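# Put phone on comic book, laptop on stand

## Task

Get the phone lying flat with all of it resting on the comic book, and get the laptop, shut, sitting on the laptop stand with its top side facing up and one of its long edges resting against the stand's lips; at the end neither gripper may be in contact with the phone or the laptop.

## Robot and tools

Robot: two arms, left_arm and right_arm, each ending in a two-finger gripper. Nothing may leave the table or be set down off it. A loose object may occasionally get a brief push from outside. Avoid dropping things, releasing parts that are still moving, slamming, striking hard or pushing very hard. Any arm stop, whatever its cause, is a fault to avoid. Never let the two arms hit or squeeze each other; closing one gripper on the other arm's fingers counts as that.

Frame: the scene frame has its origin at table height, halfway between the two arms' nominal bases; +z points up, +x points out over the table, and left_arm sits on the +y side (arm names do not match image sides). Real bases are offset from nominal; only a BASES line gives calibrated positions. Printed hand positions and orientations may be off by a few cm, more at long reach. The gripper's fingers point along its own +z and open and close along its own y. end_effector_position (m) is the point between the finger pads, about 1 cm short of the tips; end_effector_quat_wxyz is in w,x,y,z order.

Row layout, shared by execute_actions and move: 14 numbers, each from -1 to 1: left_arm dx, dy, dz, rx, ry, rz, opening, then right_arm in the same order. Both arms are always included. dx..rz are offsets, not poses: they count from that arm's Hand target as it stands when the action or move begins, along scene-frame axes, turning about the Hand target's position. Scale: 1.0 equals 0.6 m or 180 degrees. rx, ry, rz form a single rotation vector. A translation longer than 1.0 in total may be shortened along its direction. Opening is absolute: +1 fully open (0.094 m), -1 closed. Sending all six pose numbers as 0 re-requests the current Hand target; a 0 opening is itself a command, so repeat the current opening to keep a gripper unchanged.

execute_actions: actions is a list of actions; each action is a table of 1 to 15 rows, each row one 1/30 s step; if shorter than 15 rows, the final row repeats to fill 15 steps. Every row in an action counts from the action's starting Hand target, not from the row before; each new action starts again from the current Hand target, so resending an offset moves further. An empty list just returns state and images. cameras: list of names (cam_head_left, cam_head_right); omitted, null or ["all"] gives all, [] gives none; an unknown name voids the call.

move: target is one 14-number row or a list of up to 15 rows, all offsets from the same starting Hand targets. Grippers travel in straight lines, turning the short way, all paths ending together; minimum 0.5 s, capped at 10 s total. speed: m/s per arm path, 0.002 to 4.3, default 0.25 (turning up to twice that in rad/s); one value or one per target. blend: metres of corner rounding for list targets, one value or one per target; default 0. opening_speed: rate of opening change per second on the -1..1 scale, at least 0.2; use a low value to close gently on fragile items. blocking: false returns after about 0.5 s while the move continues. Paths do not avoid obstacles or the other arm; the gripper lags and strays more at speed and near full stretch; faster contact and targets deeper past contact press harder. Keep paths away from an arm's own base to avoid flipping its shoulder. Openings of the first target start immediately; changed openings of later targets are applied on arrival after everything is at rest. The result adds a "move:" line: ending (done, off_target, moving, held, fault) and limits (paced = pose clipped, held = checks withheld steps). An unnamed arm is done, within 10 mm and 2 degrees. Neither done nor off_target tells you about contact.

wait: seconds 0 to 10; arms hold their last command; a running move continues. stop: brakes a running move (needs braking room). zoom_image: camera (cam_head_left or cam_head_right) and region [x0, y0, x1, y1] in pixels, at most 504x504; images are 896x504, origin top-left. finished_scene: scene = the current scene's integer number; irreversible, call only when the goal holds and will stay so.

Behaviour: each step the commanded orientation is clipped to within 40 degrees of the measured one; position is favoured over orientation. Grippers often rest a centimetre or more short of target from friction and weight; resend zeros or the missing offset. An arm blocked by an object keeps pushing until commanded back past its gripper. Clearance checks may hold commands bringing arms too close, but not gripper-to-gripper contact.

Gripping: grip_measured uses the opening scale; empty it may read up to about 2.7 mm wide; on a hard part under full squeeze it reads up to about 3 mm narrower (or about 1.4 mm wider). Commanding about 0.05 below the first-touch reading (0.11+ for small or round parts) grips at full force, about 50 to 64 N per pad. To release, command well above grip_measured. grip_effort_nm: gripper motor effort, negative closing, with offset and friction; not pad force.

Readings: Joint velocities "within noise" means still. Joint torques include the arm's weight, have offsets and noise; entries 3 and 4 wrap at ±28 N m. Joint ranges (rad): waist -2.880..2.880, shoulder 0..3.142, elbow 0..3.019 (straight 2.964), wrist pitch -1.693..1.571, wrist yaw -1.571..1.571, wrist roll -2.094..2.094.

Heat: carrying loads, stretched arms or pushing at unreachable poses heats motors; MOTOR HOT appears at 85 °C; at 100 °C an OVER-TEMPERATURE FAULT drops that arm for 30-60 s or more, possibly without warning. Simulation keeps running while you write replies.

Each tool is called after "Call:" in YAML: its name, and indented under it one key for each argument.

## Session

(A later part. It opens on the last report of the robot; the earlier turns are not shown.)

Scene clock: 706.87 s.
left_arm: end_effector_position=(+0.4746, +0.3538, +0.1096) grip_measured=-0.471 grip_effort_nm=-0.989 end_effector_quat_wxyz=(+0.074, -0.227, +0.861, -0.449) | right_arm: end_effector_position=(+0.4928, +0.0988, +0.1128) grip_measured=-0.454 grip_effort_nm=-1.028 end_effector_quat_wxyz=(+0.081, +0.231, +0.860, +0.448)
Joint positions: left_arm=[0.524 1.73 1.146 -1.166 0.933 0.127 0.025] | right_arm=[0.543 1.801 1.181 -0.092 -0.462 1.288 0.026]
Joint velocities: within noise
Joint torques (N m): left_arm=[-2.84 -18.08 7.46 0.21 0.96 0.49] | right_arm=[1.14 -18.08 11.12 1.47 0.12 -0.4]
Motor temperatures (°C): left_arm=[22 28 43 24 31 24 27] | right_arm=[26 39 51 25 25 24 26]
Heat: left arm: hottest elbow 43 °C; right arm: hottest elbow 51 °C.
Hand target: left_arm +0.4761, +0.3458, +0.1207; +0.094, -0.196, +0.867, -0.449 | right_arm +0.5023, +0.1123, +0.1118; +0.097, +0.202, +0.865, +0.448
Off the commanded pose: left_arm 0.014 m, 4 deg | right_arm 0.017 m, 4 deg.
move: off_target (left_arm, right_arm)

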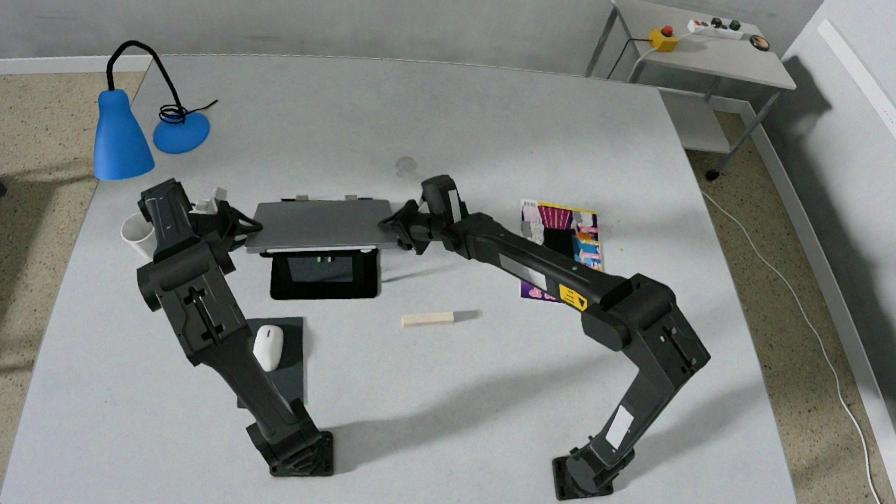

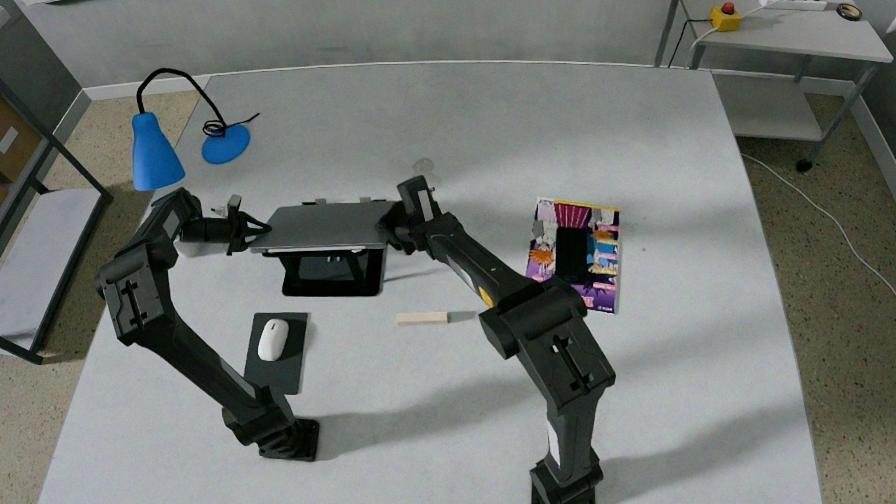

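Call:
move:
  target:
    - [0.05,0,0.09,0,0,0,-0.55, 0.05,0.0,0.1,0,0,0,-0.55]
  speed: 0.05
  cameras: ["cam_head_left","cam_head_right"]

Call:
zoom_image:
  camera: "cam_head_left"
  region: [200, 185, 440, 305]

Scene clock: 711.63 s.
left_arm: end_effector_position=(+0.4720, +0.3490, +0.1194) grip_measured=-0.481 grip_effort_nm=-1.009 end_effector_quat_wxyz=(+0.034, -0.263, +0.850, -0.456) | right_arm: end_effector_position=(+0.5034, +0.0952, +0.1303) grip_measured=-0.461 grip_effort_nm=-1.018 end_effector_quat_wxyz=(+0.058, +0.239, +0.870, +0.427)
Joint positions: left_arm=[0.517 1.73 1.172 -1.245 0.929 0.061 0.024] | right_arm=[0.526 1.801 1.272 -0.259 -0.481 1.269 0.025]
Joint velocities: within noise
Joint torques (N m): left_arm=[-4.48 -20.37 16.72 -0.81 1.25 0.61] | right_arm=[0.38 -21.13 15.01 0.84 0.09 -0.4]
Motor temperatures (°C): left_arm=[22 28 43 24 31 24 27] | right_arm=[26 39 52 25 25 24 26]
Heat: left arm: hottest elbow 43 °C; right arm: hottest elbow 52 °C.
Hand target: left_arm +0.5062, +0.3458, +0.1747; +0.094, -0.196, +0.867, -0.449 | right_arm +0.5324, +0.1121, +0.1717; +0.097, +0.202, +0.865, +0.448
Off the commanded pose: left_arm 0.065 m, 11 deg | right_arm 0.053 m, 7 deg.
move: off_target (left_arm, right_arm)

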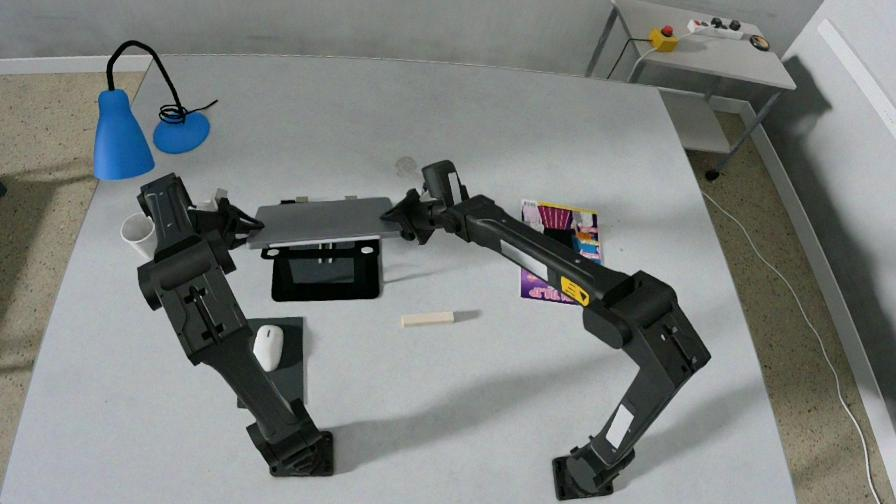

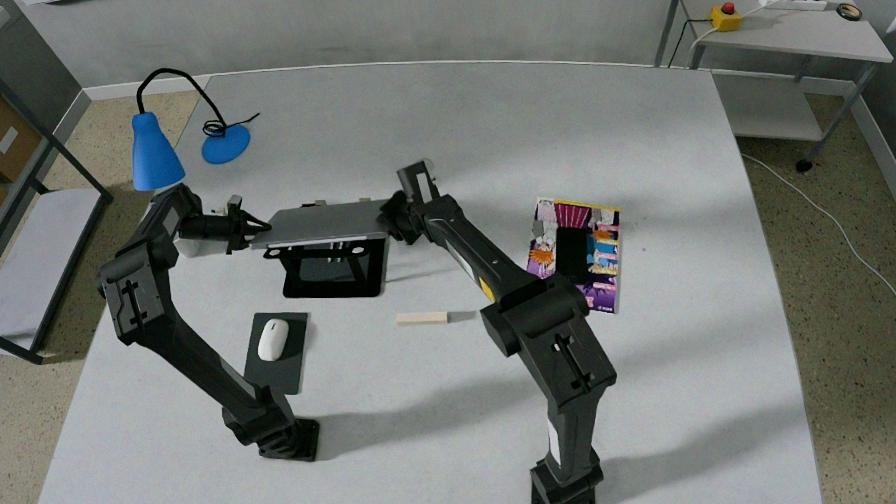

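Scaled by 2.100.

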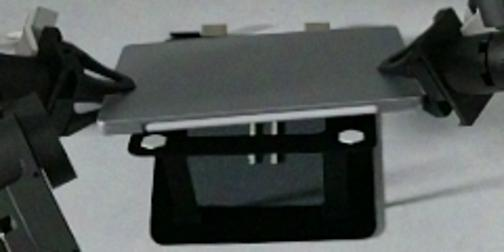

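Call:
move:
  target:
    - [0.05,0,0.025,0,0,0,-0.55, 0.01,0.0,0.0,0,0,0,-0.55]
  speed: 0.05
  cameras: ["cam_head_left"]

Call:
zoom_image:
  camera: "cam_head_left"
  region: [200, 185, 440, 305]

Scene clock: 715.67 s.
left_arm: end_effector_position=(+0.4940, +0.3456, +0.1294) grip_measured=-0.487 grip_effort_nm=-1.009 end_effector_quat_wxyz=(+0.025, -0.262, +0.852, -0.453) | right_arm: end_effector_position=(+0.5149, +0.0918, +0.1368) grip_measured=-0.463 grip_effort_nm=-1.043 end_effector_quat_wxyz=(+0.061, +0.251, +0.865, +0.430)
Joint positions: left_arm=[0.484 1.758 1.247 -1.274 0.924 0.024 0.024] | right_arm=[0.514 1.807 1.295 -0.265 -0.479 1.288 0.025]
Joint velocities: within noise
Joint torques (N m): left_arm=[-4.13 -20.84 18.66 -0.59 1.58 0.51] | right_arm=[1.03 -20.37 15.06 1.05 -0.1 -0.6]
Motor temperatures (°C): left_arm=[22 28 44 24 31 24 27] | right_arm=[26 40 53 25 25 24 26]
Heat: left arm: hottest elbow 44 °C; right arm: hottest elbow 53 °C.
Hand target: left_arm +0.5361, +0.3457, +0.1897; +0.094, -0.196, +0.867, -0.449 | right_arm +0.5384, +0.1123, +0.1717; +0.096, +0.202, +0.865, +0.448
Off the commanded pose: left_arm 0.074 m, 11 deg | right_arm 0.047 m, 7 deg.
move: off_target (left_arm, right_arm)
Images, in order (width x height): cam_head_left 896x504.

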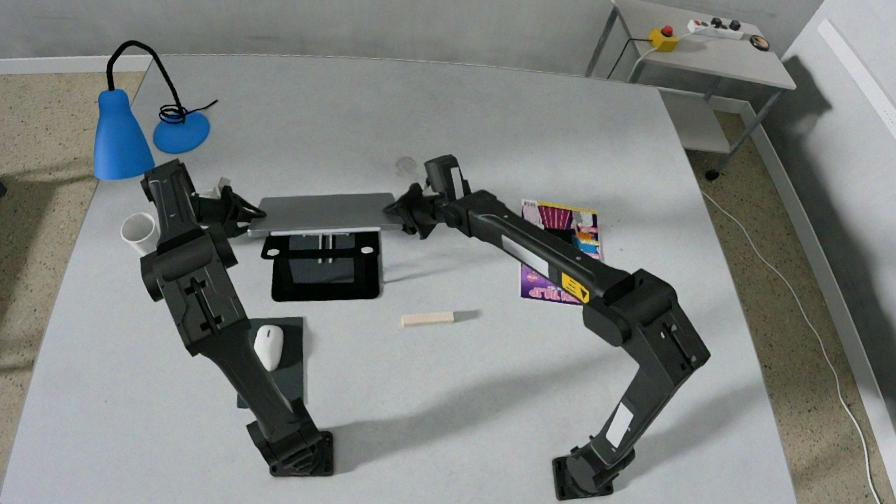

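Scaled by 2.100.

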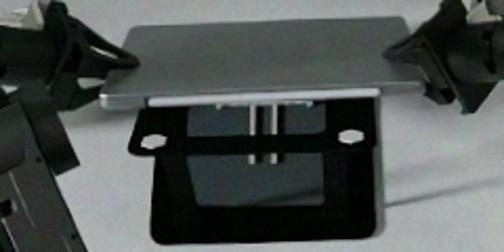

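Call:
move:
  target:
    - [-0.025,0,-0.07,0,0,0,-0.55, -0.015,0.0,-0.065,0,0,0,-0.55]
  speed: 0.04
  cameras: ["cam_head_left"]

Call:
zoom_image:
  camera: "cam_head_left"
  region: [200, 185, 440, 305]

Scene clock: 721.90 s.
left_arm: end_effector_position=(+0.5043, +0.3513, +0.1140) grip_measured=-0.487 grip_effort_nm=-1.009 end_effector_quat_wxyz=(+0.042, -0.254, +0.856, -0.449) | right_arm: end_effector_position=(+0.5241, +0.0968, +0.1199) grip_measured=-0.463 grip_effort_nm=-1.038 end_effector_quat_wxyz=(+0.069, +0.248, +0.861, +0.438)
Joint positions: left_arm=[0.484 1.788 1.247 -1.205 0.925 0.024 0.024] | right_arm=[0.514 1.849 1.295 -0.198 -0.477 1.29 0.025]
Joint velocities: within noise
Joint torques (N m): left_arm=[-3.19 -21.13 10.88 0.58 1.37 0.67] | right_arm=[1.61 -21.66 10.25 2.06 0.02 -0.57]
Motor temperatures (°C): left_arm=[22 28 45 24 32 24 28] | right_arm=[26 40 54 25 25 24 27]
Heat: left arm: hottest elbow 45 °C; right arm: hottest elbow 54 °C.
Hand target: left_arm +0.5211, +0.3458, +0.1477; +0.094, -0.196, +0.867, -0.449 | right_arm +0.5294, +0.1123, +0.1328; +0.097, +0.202, +0.865, +0.448
Off the commanded pose: left_arm 0.038 m, 9 deg | right_arm 0.021 m, 6 deg.
move: off_target (left_arm, right_arm)
Images, in order (width x height): cam_head_left 896x504.

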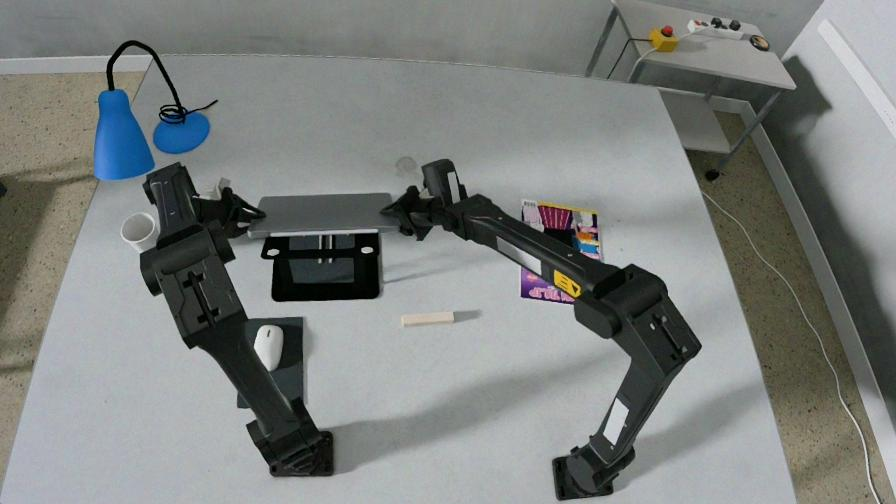

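Scaled by 2.100.

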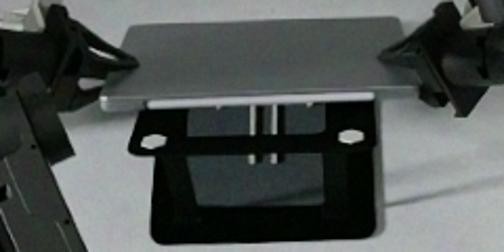

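Call:
move:
  target:
    - [-0.01,0,-0.04,0,0,0,-0.55, -0.005,0.0,-0.045,0,0,0,-0.55]
  speed: 0.04
  cameras: ["cam_head_left"]

Call:
zoom_image:
  camera: "cam_head_left"
  region: [200, 185, 440, 305]

Call:
zoom_image:
  camera: "cam_head_left"
  region: [260, 180, 400, 260]

Scene clock: 730.07 s.
left_arm: end_effector_position=(+0.5059, +0.3519, +0.0983) grip_measured=-0.487 grip_effort_nm=-1.009 end_effector_quat_wxyz=(+0.052, -0.249, +0.857, -0.448) | right_arm: end_effector_position=(+0.5278, +0.0985, +0.1037) grip_measured=-0.463 grip_effort_nm=-1.038 end_effector_quat_wxyz=(+0.076, +0.244, +0.860, +0.443)
Joint positions: left_arm=[0.484 1.805 1.223 -1.143 0.927 0.025 0.024] | right_arm=[0.514 1.879 1.282 -0.138 -0.475 1.285 0.025]
Joint velocities: within noise
Joint torques (N m): left_arm=[-3.19 -20.78 9.1 0.44 1.21 0.73] | right_arm=[1.79 -21.36 8.75 2.19 -0.03 -0.52]
Motor temperatures (°C): left_arm=[22 29 45 24 33 24 28] | right_arm=[26 40 54 25 24 24 27]
Heat: left arm: hottest elbow 45 °C; right arm: hottest elbow 54 °C.
Hand target: left_arm +0.5151, +0.3458, +0.1237; +0.094, -0.196, +0.867, -0.449 | right_arm +0.5263, +0.1122, +0.1056; +0.096, +0.202, +0.865, +0.448
Off the commanded pose: left_arm 0.028 m, 8 deg | right_arm 0.014 m, 5 deg.
move: off_target (left_arm, right_arm)
Images, in order (width x height): cam_head_left 896x504.

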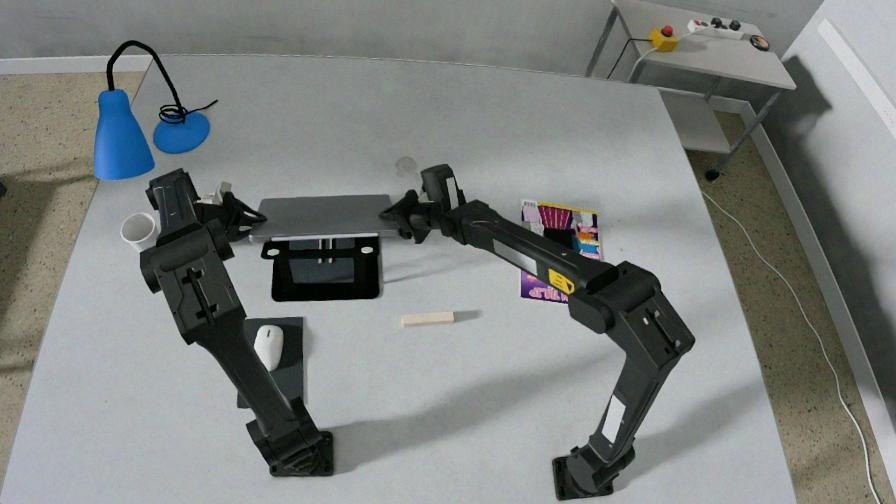

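Scaled by 2.100.

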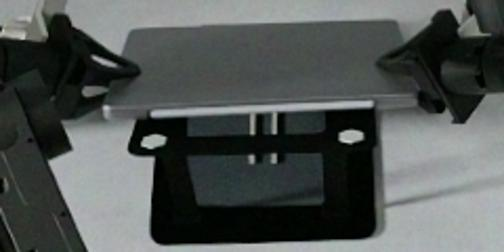

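Scaled by 3.600.

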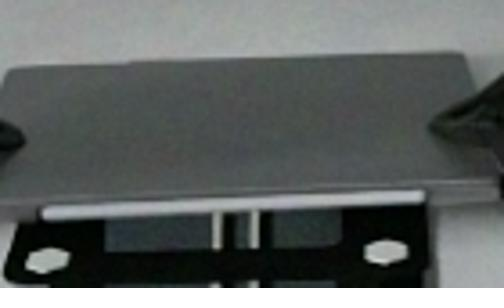

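Call:
move:
  target:
    - [-0.005,0,-0.012,0,0,0,-0.55, -0.003,0.0,-0.014,0,0,0,-0.55]
  speed: 0.04
  cameras: ["cam_head_right"]

Call:
zoom_image:
  camera: "cam_head_right"
  region: [240, 170, 420, 300]

Scene clock: 737.17 s.
left_arm: end_effector_position=(+0.5045, +0.3511, +0.0946) grip_measured=-0.487 grip_effort_nm=-1.009 end_effector_quat_wxyz=(+0.056, -0.244, +0.858, -0.448) | right_arm: end_effector_position=(+0.5275, +0.0981, +0.0999) grip_measured=-0.463 grip_effort_nm=-1.043 end_effector_quat_wxyz=(+0.080, +0.240, +0.859, +0.445)
Joint positions: left_arm=[0.484 1.805 1.211 -1.126 0.929 0.033 0.024] | right_arm=[0.514 1.883 1.271 -0.114 -0.474 1.28 0.025]
Joint velocities: within noise
Joint torques (N m): left_arm=[-2.2 -19.78 8.88 0.36 1.17 0.79] | right_arm=[1.85 -21.01 8.59 2.33 -0.04 -0.47]
Motor temperatures (°C): left_arm=[22 29 44 24 33 24 28] | right_arm=[26 39 53 25 24 24 27]
Heat: left arm: hottest elbow 44 °C; right arm: hottest elbow 53 °C.
Hand target: left_arm +0.5120, +0.3458, +0.1164; +0.094, -0.196, +0.867, -0.449 | right_arm +0.5246, +0.1122, +0.0974; +0.096, +0.202, +0.865, +0.448
Off the commanded pose: left_arm 0.024 m, 7 deg | right_arm 0.015 m, 5 deg.
move: off_target (left_arm, right_arm)
Images, in order (width x height): cam_head_right 896x504.

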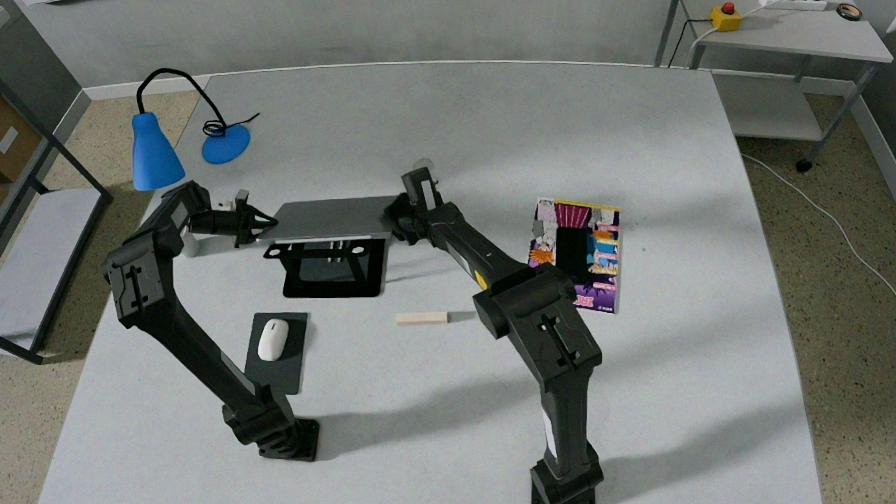

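Scaled by 2.800.

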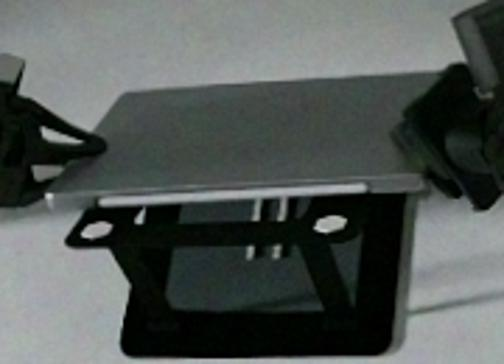

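Call:
move:
  target:
    - [0,0,0,0,0,0,-0.1, 0,0.0,0,0,0,0,-0.1]
  speed: 0.04
  opening_speed: 0.2
  cameras: ["cam_head_left","cam_head_right"]

Call:
zoom_image:
  camera: "cam_head_left"
  region: [240, 180, 420, 300]

Call:
zoom_image:
  camera: "cam_head_right"
  region: [240, 170, 420, 300]

Scene clock: 742.00 s.
left_arm: end_effector_position=(+0.5057, +0.3503, +0.0962) grip_measured=-0.103 grip_effort_nm=0.120 end_effector_quat_wxyz=(+0.073, -0.217, +0.862, -0.451) | right_arm: end_effector_position=(+0.5266, +0.1011, +0.0995) grip_measured=-0.102 grip_effort_nm=0.061 end_effector_quat_wxyz=(+0.094, +0.214, +0.865, +0.444)
Joint positions: left_arm=[0.484 1.805 1.211 -1.123 0.942 0.095 0.042] | right_arm=[0.519 1.885 1.271 -0.107 -0.47 1.225 0.042]
Joint velocities: within noise
Joint torques (N m): left_arm=[-1.9 -20.13 8.96 0.1 0.78 0.15] | right_arm=[1.49 -21.13 8.72 1.99 -0.19 0.02]
Motor temperatures (°C): left_arm=[22 29 43 24 33 24 28] | right_arm=[26 39 52 25 24 24 27]
Heat: left arm: hottest elbow 43 °C; right arm: hottest elbow 52 °C.
Hand target: left_arm +0.5121, +0.3458, +0.1165; +0.094, -0.196, +0.867, -0.449 | right_arm +0.5246, +0.1123, +0.0976; +0.097, +0.201, +0.865, +0.449
Off the commanded pose: left_arm 0.022 m, 3 deg | right_arm 0.011 m, 2 deg.
move: off_target (left_arm, right_arm)

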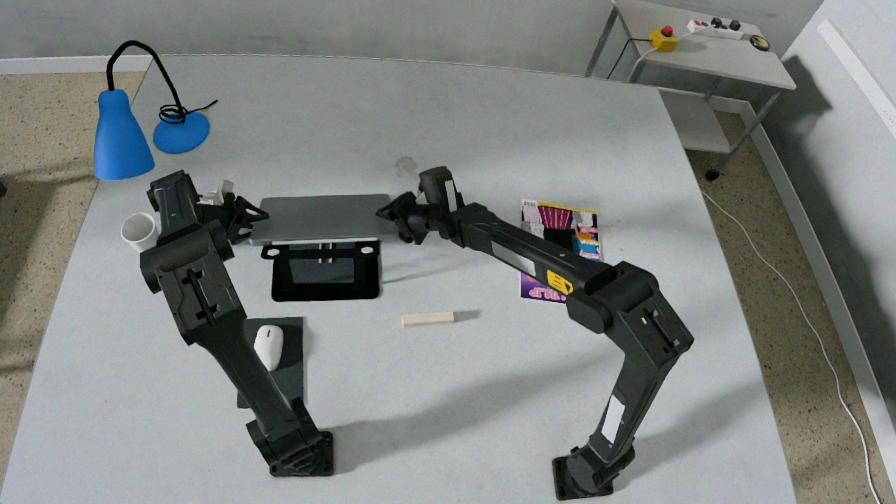

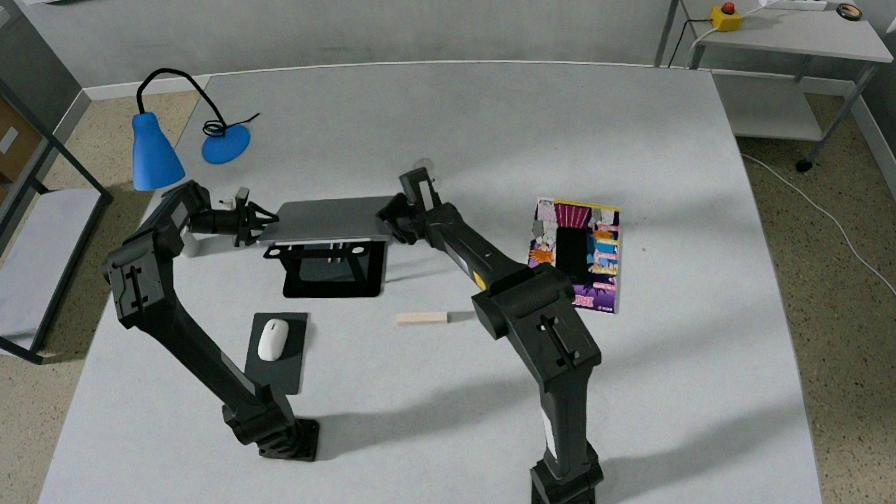

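Scaled by 2.800.

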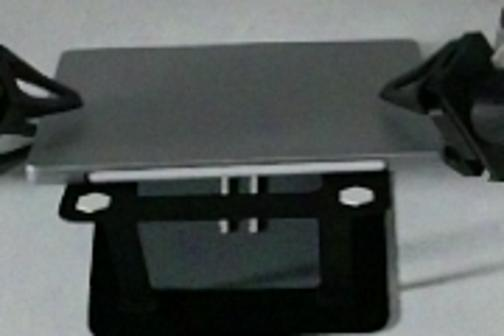

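Scaled by 2.800.

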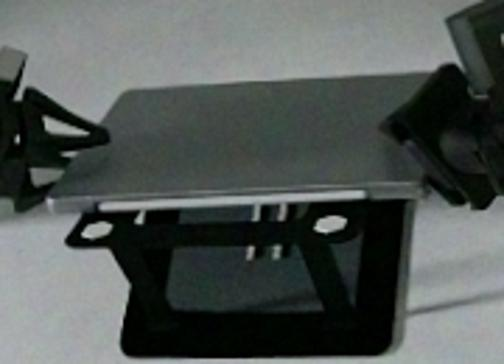

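Call:
move:
  target:
    - [0,0,0,0,0,0,0.05, 0,0,0,0,0,0,0.05]
    - [-0.01,0.14,0.0,0,0,0,0.05, -0.005,-0.165,0.0,0,0,0,0.05]
  speed: 0.07
  cameras: ["cam_head_left","cam_head_right"]

Call:
zoom_image:
  camera: "cam_head_left"
  region: [240, 180, 420, 300]

Call:
zoom_image:
  camera: "cam_head_left"
  region: [280, 180, 370, 225]

Call:
zoom_image:
  camera: "cam_head_right"
  region: [240, 170, 420, 300]

Scene clock: 749.53 s.
left_arm: end_effector_position=(+0.4923, +0.4132, +0.1057) grip_measured=+0.048 grip_effort_nm=0.125 end_effector_quat_wxyz=(+0.076, -0.204, +0.863, -0.456) | right_arm: end_effector_position=(+0.5250, +0.0203, +0.0957) grip_measured=+0.049 grip_effort_nm=0.051 end_effector_quat_wxyz=(+0.096, +0.200, +0.865, +0.450)
Joint positions: left_arm=[0.608 1.881 1.341 -1.359 0.922 0.337 0.049] | right_arm=[0.384 1.816 1.153 -0.101 -0.587 1.101 0.049]
Joint velocities: within noise
Joint torques (N m): left_arm=[-1.44 -17.08 13.44 -0.38 0.38 0.22] | right_arm=[-0.15 -21.71 6.82 1.05 -0.25 0.06]
Motor temperatures (°C): left_arm=[22 29 43 24 32 24 28] | right_arm=[26 40 51 25 24 24 27]
Heat: left arm: hottest elbow 43 °C; right arm: hottest elbow 51 °C.
Hand target: left_arm +0.5062, +0.4297, +0.1164; +0.094, -0.196, +0.867, -0.449 | right_arm +0.5215, +0.0133, +0.0973; +0.096, +0.201, +0.866, +0.448
Off the commanded pose: left_arm 0.024 m, 2 deg | right_arm 0.008 m, 0 deg.
move: off_target (left_arm)

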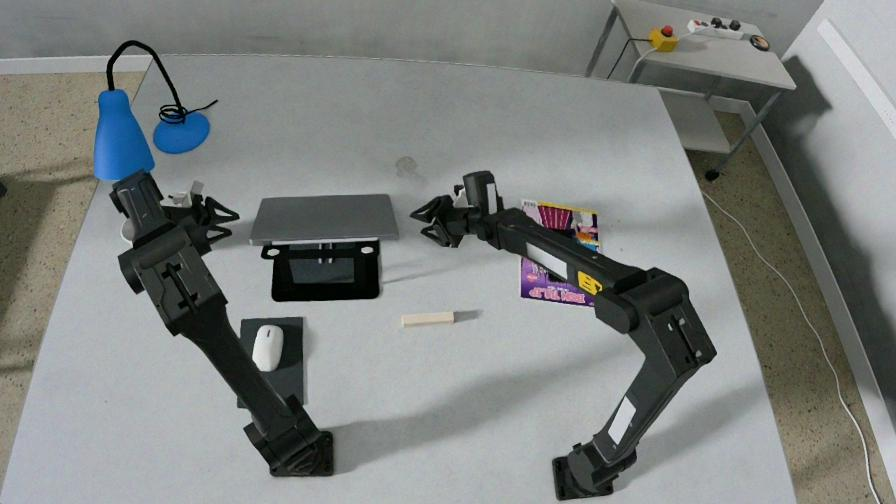

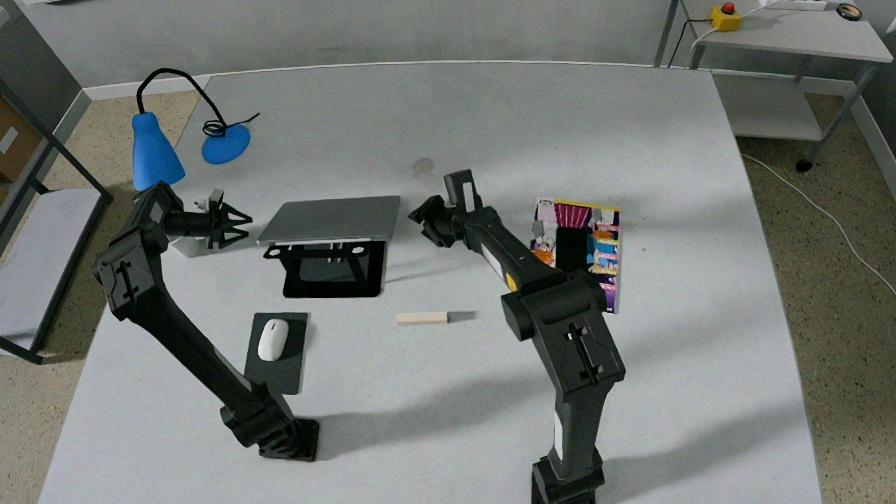

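Scaled by 2.800.

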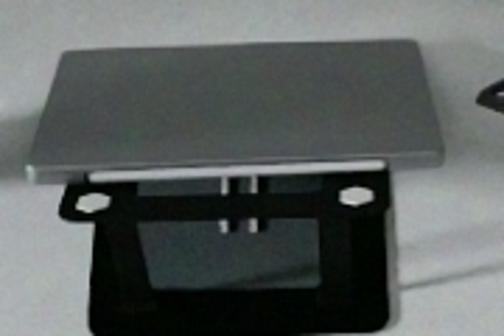

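Scaled by 5.600.

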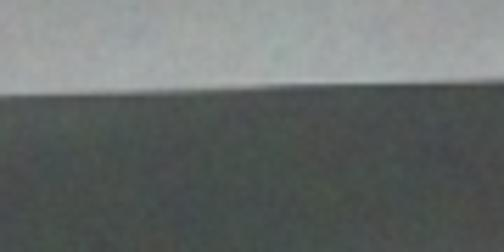

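Scaled by 2.800.

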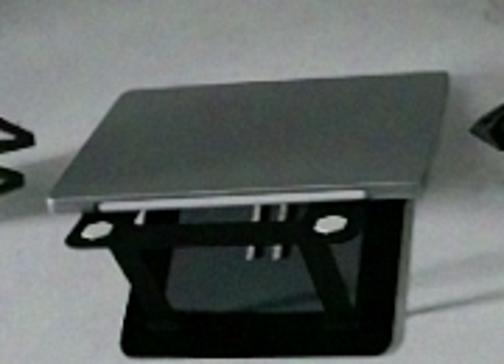

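Call:
move:
  target:
    - [0,0.01,0.12,0,0,0,0.05, 0,-0.02,0.15,0,0,0,0.05]
    - [-0.1,0.01,0.15,0,0,0,0.05, -0.25,0.0,0.22,0,0,0,0.05]
  speed: 0.15
  cameras: ["cam_head_left","cam_head_right"]

Call:
zoom_image:
  camera: "cam_head_left"
  region: [240, 180, 420, 300]

Call:
zoom_image:
  camera: "cam_head_right"
  region: [500, 180, 640, 330]

Scene clock: 782.17 s.
left_arm: end_effector_position=(+0.4539, +0.4348, +0.1964) grip_measured=+0.048 grip_effort_nm=0.125 end_effector_quat_wxyz=(+0.087, -0.197, +0.866, -0.452) | right_arm: end_effector_position=(+0.3806, +0.0125, +0.2365) grip_measured=+0.049 grip_effort_nm=0.051 end_effector_quat_wxyz=(+0.107, +0.199, +0.862, +0.454)
Joint positions: left_arm=[0.691 1.75 1.409 -1.634 0.894 0.468 0.049] | right_arm=[0.507 1.291 0.937 -0.34 -0.486 1.197 0.049]
Joint velocities: within noise
Joint torques (N m): left_arm=[-0.73 -19.31 8.08 -0.85 0.38 0.21] | right_arm=[1.2 -13.33 8.4 0.94 -0.06 0.17]
Motor temperatures (°C): left_arm=[22 28 45 24 30 24 27] | right_arm=[26 41 47 25 24 24 26]
Heat: left arm: hottest elbow 45 °C; right arm: hottest elbow 47 °C.
Hand target: left_arm +0.4461, +0.4357, +0.2064; +0.094, -0.196, +0.867, -0.449 | right_arm +0.3716, +0.0133, +0.2294; +0.096, +0.202, +0.865, +0.448
Off the commanded pose: left_arm 0.013 m, 1 deg | right_arm 0.012 m, 1 deg.
move: off_target (left_arm, right_arm)

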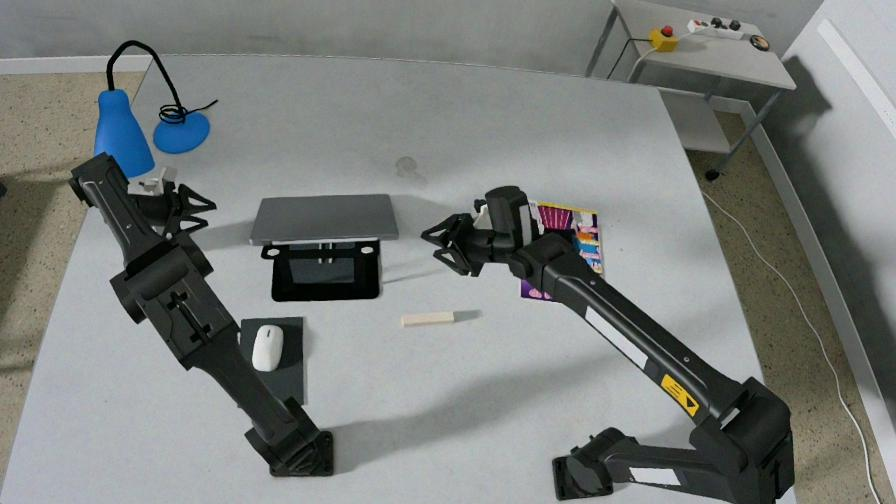

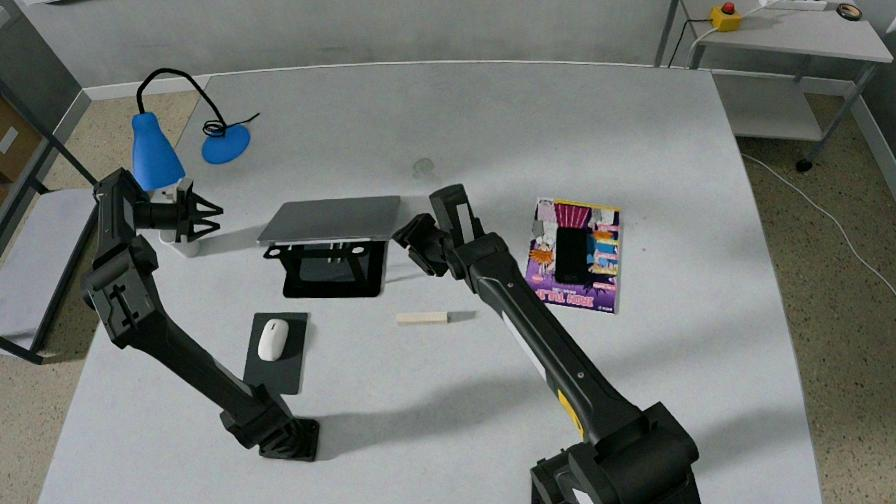

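Scaled by 2.800.

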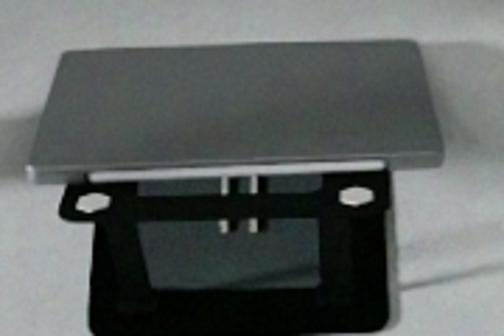

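Scaled by 3.360.

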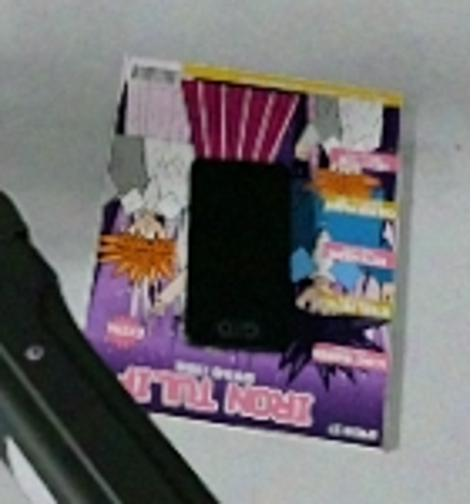

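Call:
move:
  target:
    - [0,0.03,0.0,0,0,0,0.05, -0.03,0.15,0.03,-0.33,-0.165,0.006,-0.9]
    - [0,0.03,0,0,0,0,0.05, 0.0,0.34,0.0,-0.33,-0.165,0.006,-0.9]
    - [0,0.03,0,0,0,0,0.05, 0.0,0.34,-0.08,-0.33,-0.165,0.006,-0.9]
  speed: 0.15
  cameras: ["cam_head_left","cam_head_right"]

Call:
zoom_image:
  camera: "cam_head_left"
  region: [240, 180, 420, 300]

Call:
zoom_image:
  camera: "cam_head_right"
  region: [240, 180, 420, 300]

Scene clock: 801.17 s.
left_arm: end_effector_position=(+0.4433, +0.4423, +0.1976) grip_measured=+0.048 grip_effort_nm=0.125 end_effector_quat_wxyz=(+0.084, -0.199, +0.865, -0.453) | right_arm: end_effector_position=(+0.3726, +0.2075, +0.1979) grip_measured=-0.899 grip_effort_nm=-0.076 end_effector_quat_wxyz=(+0.390, +0.006, +0.921, +0.004)
Joint positions: left_arm=[0.717 1.75 1.409 -1.668 0.882 0.503 0.049] | right_arm=[1.072 1.829 1.577 -0.863 0.683 0.927 0.005]
Joint velocities: within noise
Joint torques (N m): left_arm=[-0.67 -16.56 11.66 -0.79 0.31 0.15] | right_arm=[1.03 -19.43 9.62 1.28 0.5 0.22]
Motor temperatures (°C): left_arm=[22 28 43 24 30 24 27] | right_arm=[26 40 47 25 24 24 26]
Heat: left arm: hottest elbow 43 °C; right arm: hottest elbow 47 °C.
Hand target: left_arm +0.4460, +0.4539, +0.2064; +0.094, -0.196, +0.867, -0.449 | right_arm +0.3715, +0.2174, +0.1815; +0.387, +0.004, +0.922, +0.002
Off the commanded pose: left_arm 0.015 m, 1 deg | right_arm 0.019 m, 0 deg.
joint sent to its limit (left arm) — joint 4 (wrist pitch), lower limit. The joint targets still meet the commanded pose.
move: off_target (left_arm, right_arm)

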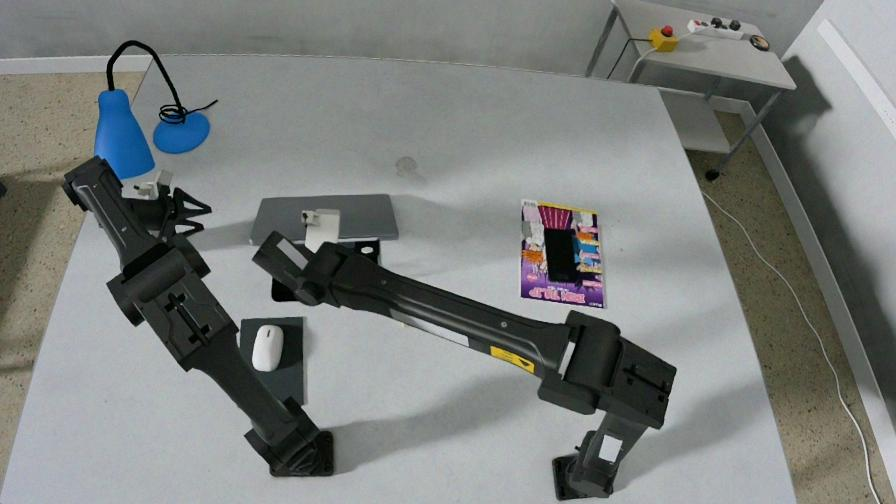

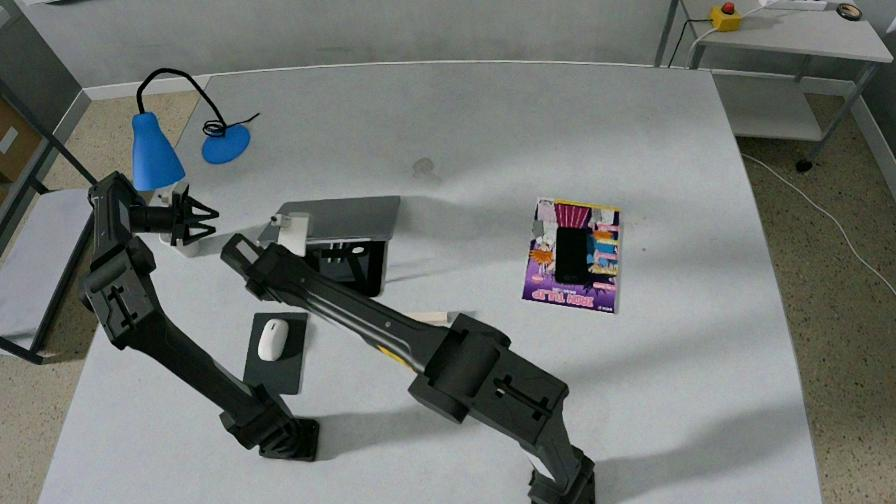

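Scaled by 2.800.

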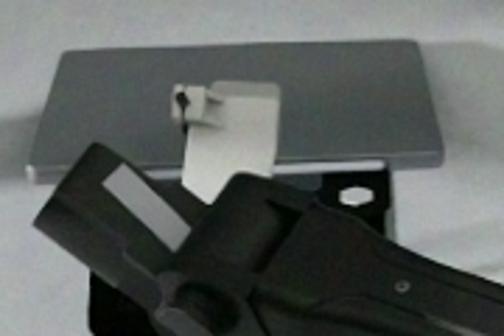

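Scaled by 2.800.

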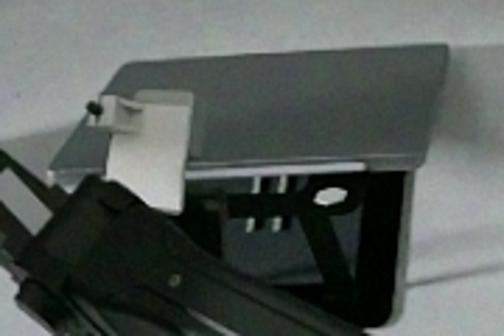

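Call:
move:
  target:
    - [0,0,0.0,0,0,0,0.05, 0.0,0.025,-0.09,0,0,0,-0.9]
  speed: 0.06
  cameras: ["cam_head_left"]

Call:
zoom_image:
  camera: "cam_head_left"
  region: [240, 180, 420, 300]

Scene clock: 805.23 s.
left_arm: end_effector_position=(+0.4433, +0.4423, +0.1976) grip_measured=+0.048 grip_effort_nm=0.125 end_effector_quat_wxyz=(+0.084, -0.199, +0.865, -0.453) | right_arm: end_effector_position=(+0.3776, +0.2272, +0.1539) grip_measured=-0.899 grip_effort_nm=-0.081 end_effector_quat_wxyz=(+0.393, +0.011, +0.919, +0.011)
Joint positions: left_arm=[0.717 1.75 1.409 -1.668 0.882 0.503 0.049] | right_arm=[1.081 1.907 1.569 -0.766 0.688 0.94 0.005]
Joint velocities: within noise
Joint torques (N m): left_arm=[-0.44 -16.91 11.99 -0.92 0.31 0.15] | right_arm=[1.32 -20.01 8.02 1.33 0.5 0.21]
Motor temperatures (°C): left_arm=[22 28 43 24 30 24 27] | right_arm=[26 40 47 25 24 24 26]
Heat: left arm: hottest elbow 43 °C; right arm: hottest elbow 47 °C.
Hand target: left_arm +0.4461, +0.4539, +0.2064; +0.094, -0.196, +0.867, -0.449 | right_arm +0.3716, +0.2321, +0.1272; +0.387, +0.004, +0.922, +0.001
Off the commanded pose: left_arm 0.015 m, 1 deg | right_arm 0.028 m, 2 deg.
joint sent to its limit (left arm) — joint 4 (wrist pitch), lower limit. The joint targets still meet the commanded pose.
move: off_target (left_arm, right_arm)
Images, in order (width x height): cam_head_left 896x504.

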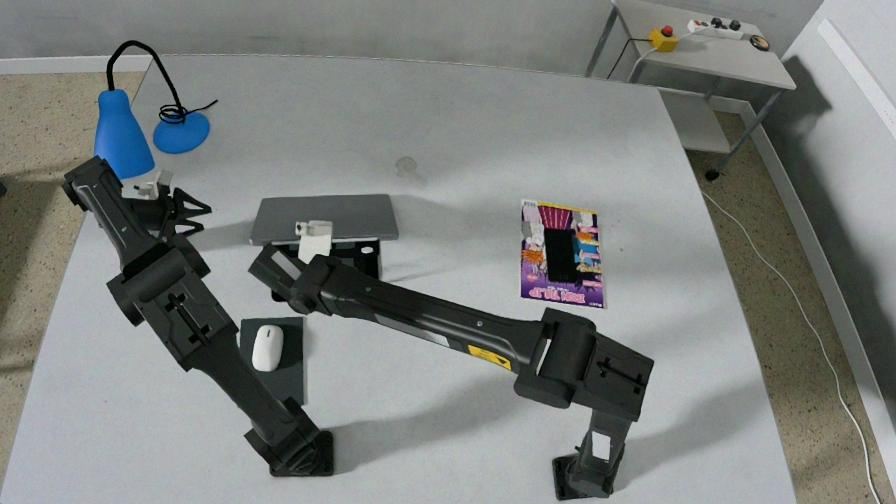

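Scaled by 2.800.

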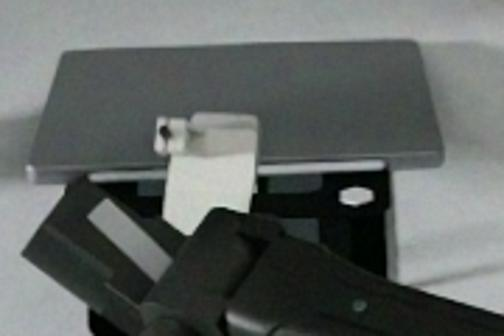

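Call:
move:
  target:
    - [0,0,0.0,0,0,0,0.05, 0.0,0.0,0.055,0,0,0,-0.9]
    - [0,0,0.0,0,0,0,0.05, 0.045,0.0,0.04,0,0,0,-0.9]
  speed: 0.05
  cameras: ["cam_head_left"]

Call:
zoom_image:
  camera: "cam_head_left"
  region: [240, 180, 420, 300]

Scene clock: 810.00 s.
left_arm: end_effector_position=(+0.4433, +0.4423, +0.1976) grip_measured=+0.048 grip_effort_nm=0.125 end_effector_quat_wxyz=(+0.084, -0.199, +0.865, -0.453) | right_arm: end_effector_position=(+0.3812, +0.2166, +0.1485) grip_measured=-0.899 grip_effort_nm=-0.081 end_effector_quat_wxyz=(+0.380, -0.004, +0.925, -0.009)
Joint positions: left_arm=[0.717 1.75 1.409 -1.668 0.882 0.503 0.049] | right_arm=[1.066 1.908 1.569 -0.802 0.674 0.911 0.005]
Joint velocities: within noise
Joint torques (N m): left_arm=[-0.21 -16.5 11.93 -1.06 0.4 0.13] | right_arm=[-0.44 -20.84 13.04 1.22 0.41 0.09]
Motor temperatures (°C): left_arm=[22 28 43 24 30 24 27] | right_arm=[26 40 47 25 24 24 26]
Heat: left arm: hottest elbow 43 °C; right arm: hottest elbow 47 °C.
Hand target: left_arm +0.4461, +0.4539, +0.2064; +0.094, -0.196, +0.867, -0.449 | right_arm +0.3986, +0.2321, +0.1512; +0.387, +0.004, +0.922, +0.001
Off the commanded pose: left_arm 0.015 m, 1 deg | right_arm 0.023 m, 2 deg.
joint sent to its limit (left arm) — joint 4 (wrist pitch), lower limit. The joint targets still meet the commanded pose.
move: off_target (left_arm, right_arm)
Images, in order (width x height): cam_head_left 896x504.

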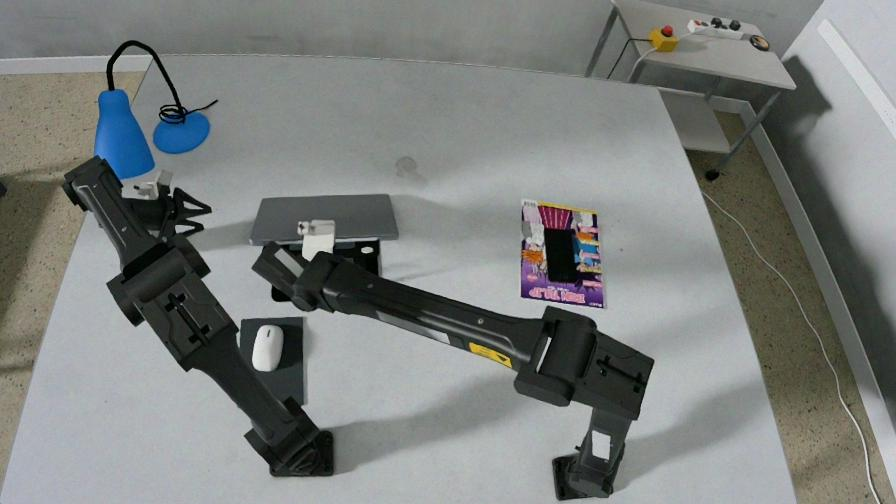

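Scaled by 2.800.

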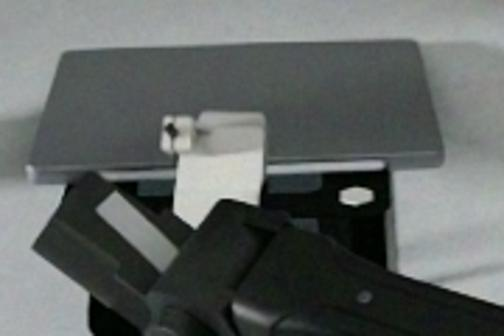

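Call:
move:
  target:
    - [0,0,0.0,0,0,0,0.05, 0.03,0.0,-0.012,0,0,0,-0.9]
  speed: 0.04
  cameras: ["cam_head_left"]

Call:
zoom_image:
  camera: "cam_head_left"
  region: [240, 180, 420, 300]

Scene clock: 813.50 s.
left_arm: end_effector_position=(+0.4433, +0.4423, +0.1976) grip_measured=+0.048 grip_effort_nm=0.125 end_effector_quat_wxyz=(+0.084, -0.199, +0.865, -0.453) | right_arm: end_effector_position=(+0.3892, +0.2163, +0.1319) grip_measured=-0.899 grip_effort_nm=-0.081 end_effector_quat_wxyz=(+0.374, -0.013, +0.927, -0.015)
Joint positions: left_arm=[0.717 1.75 1.409 -1.668 0.882 0.503 0.049] | right_arm=[1.052 1.936 1.57 -0.782 0.66 0.882 0.005]
Joint velocities: within noise
Joint torques (N m): left_arm=[-0.79 -17.49 11.9 -0.77 0.34 0.13] | right_arm=[-1.08 -21.19 14.02 1.37 0.51 0.1]
Motor temperatures (°C): left_arm=[22 28 43 24 30 24 27] | right_arm=[26 40 49 25 24 24 26]
Heat: left arm: hottest elbow 43 °C; right arm: hottest elbow 49 °C.
Hand target: left_arm +0.4461, +0.4539, +0.2064; +0.094, -0.196, +0.867, -0.449 | right_arm +0.4166, +0.2323, +0.1442; +0.387, +0.004, +0.922, +0.002
Off the commanded pose: left_arm 0.015 m, 1 deg | right_arm 0.034 m, 3 deg.
joint sent to its limit (left arm) — joint 4 (wrist pitch), lower limit. The joint targets still meet the commanded pose.
move: off_target (left_arm, right_arm)
Images, in order (width x height): cam_head_left 896x504.

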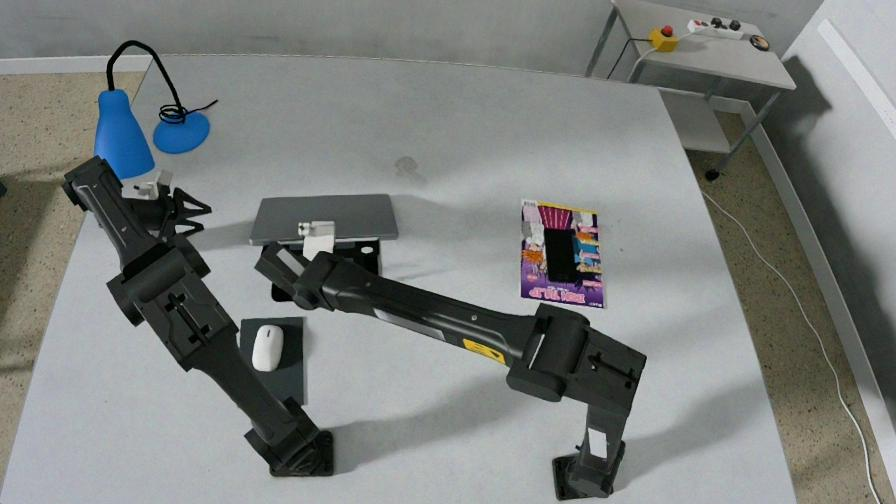

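Scaled by 2.800.

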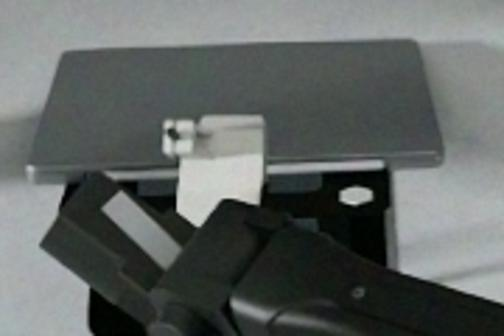

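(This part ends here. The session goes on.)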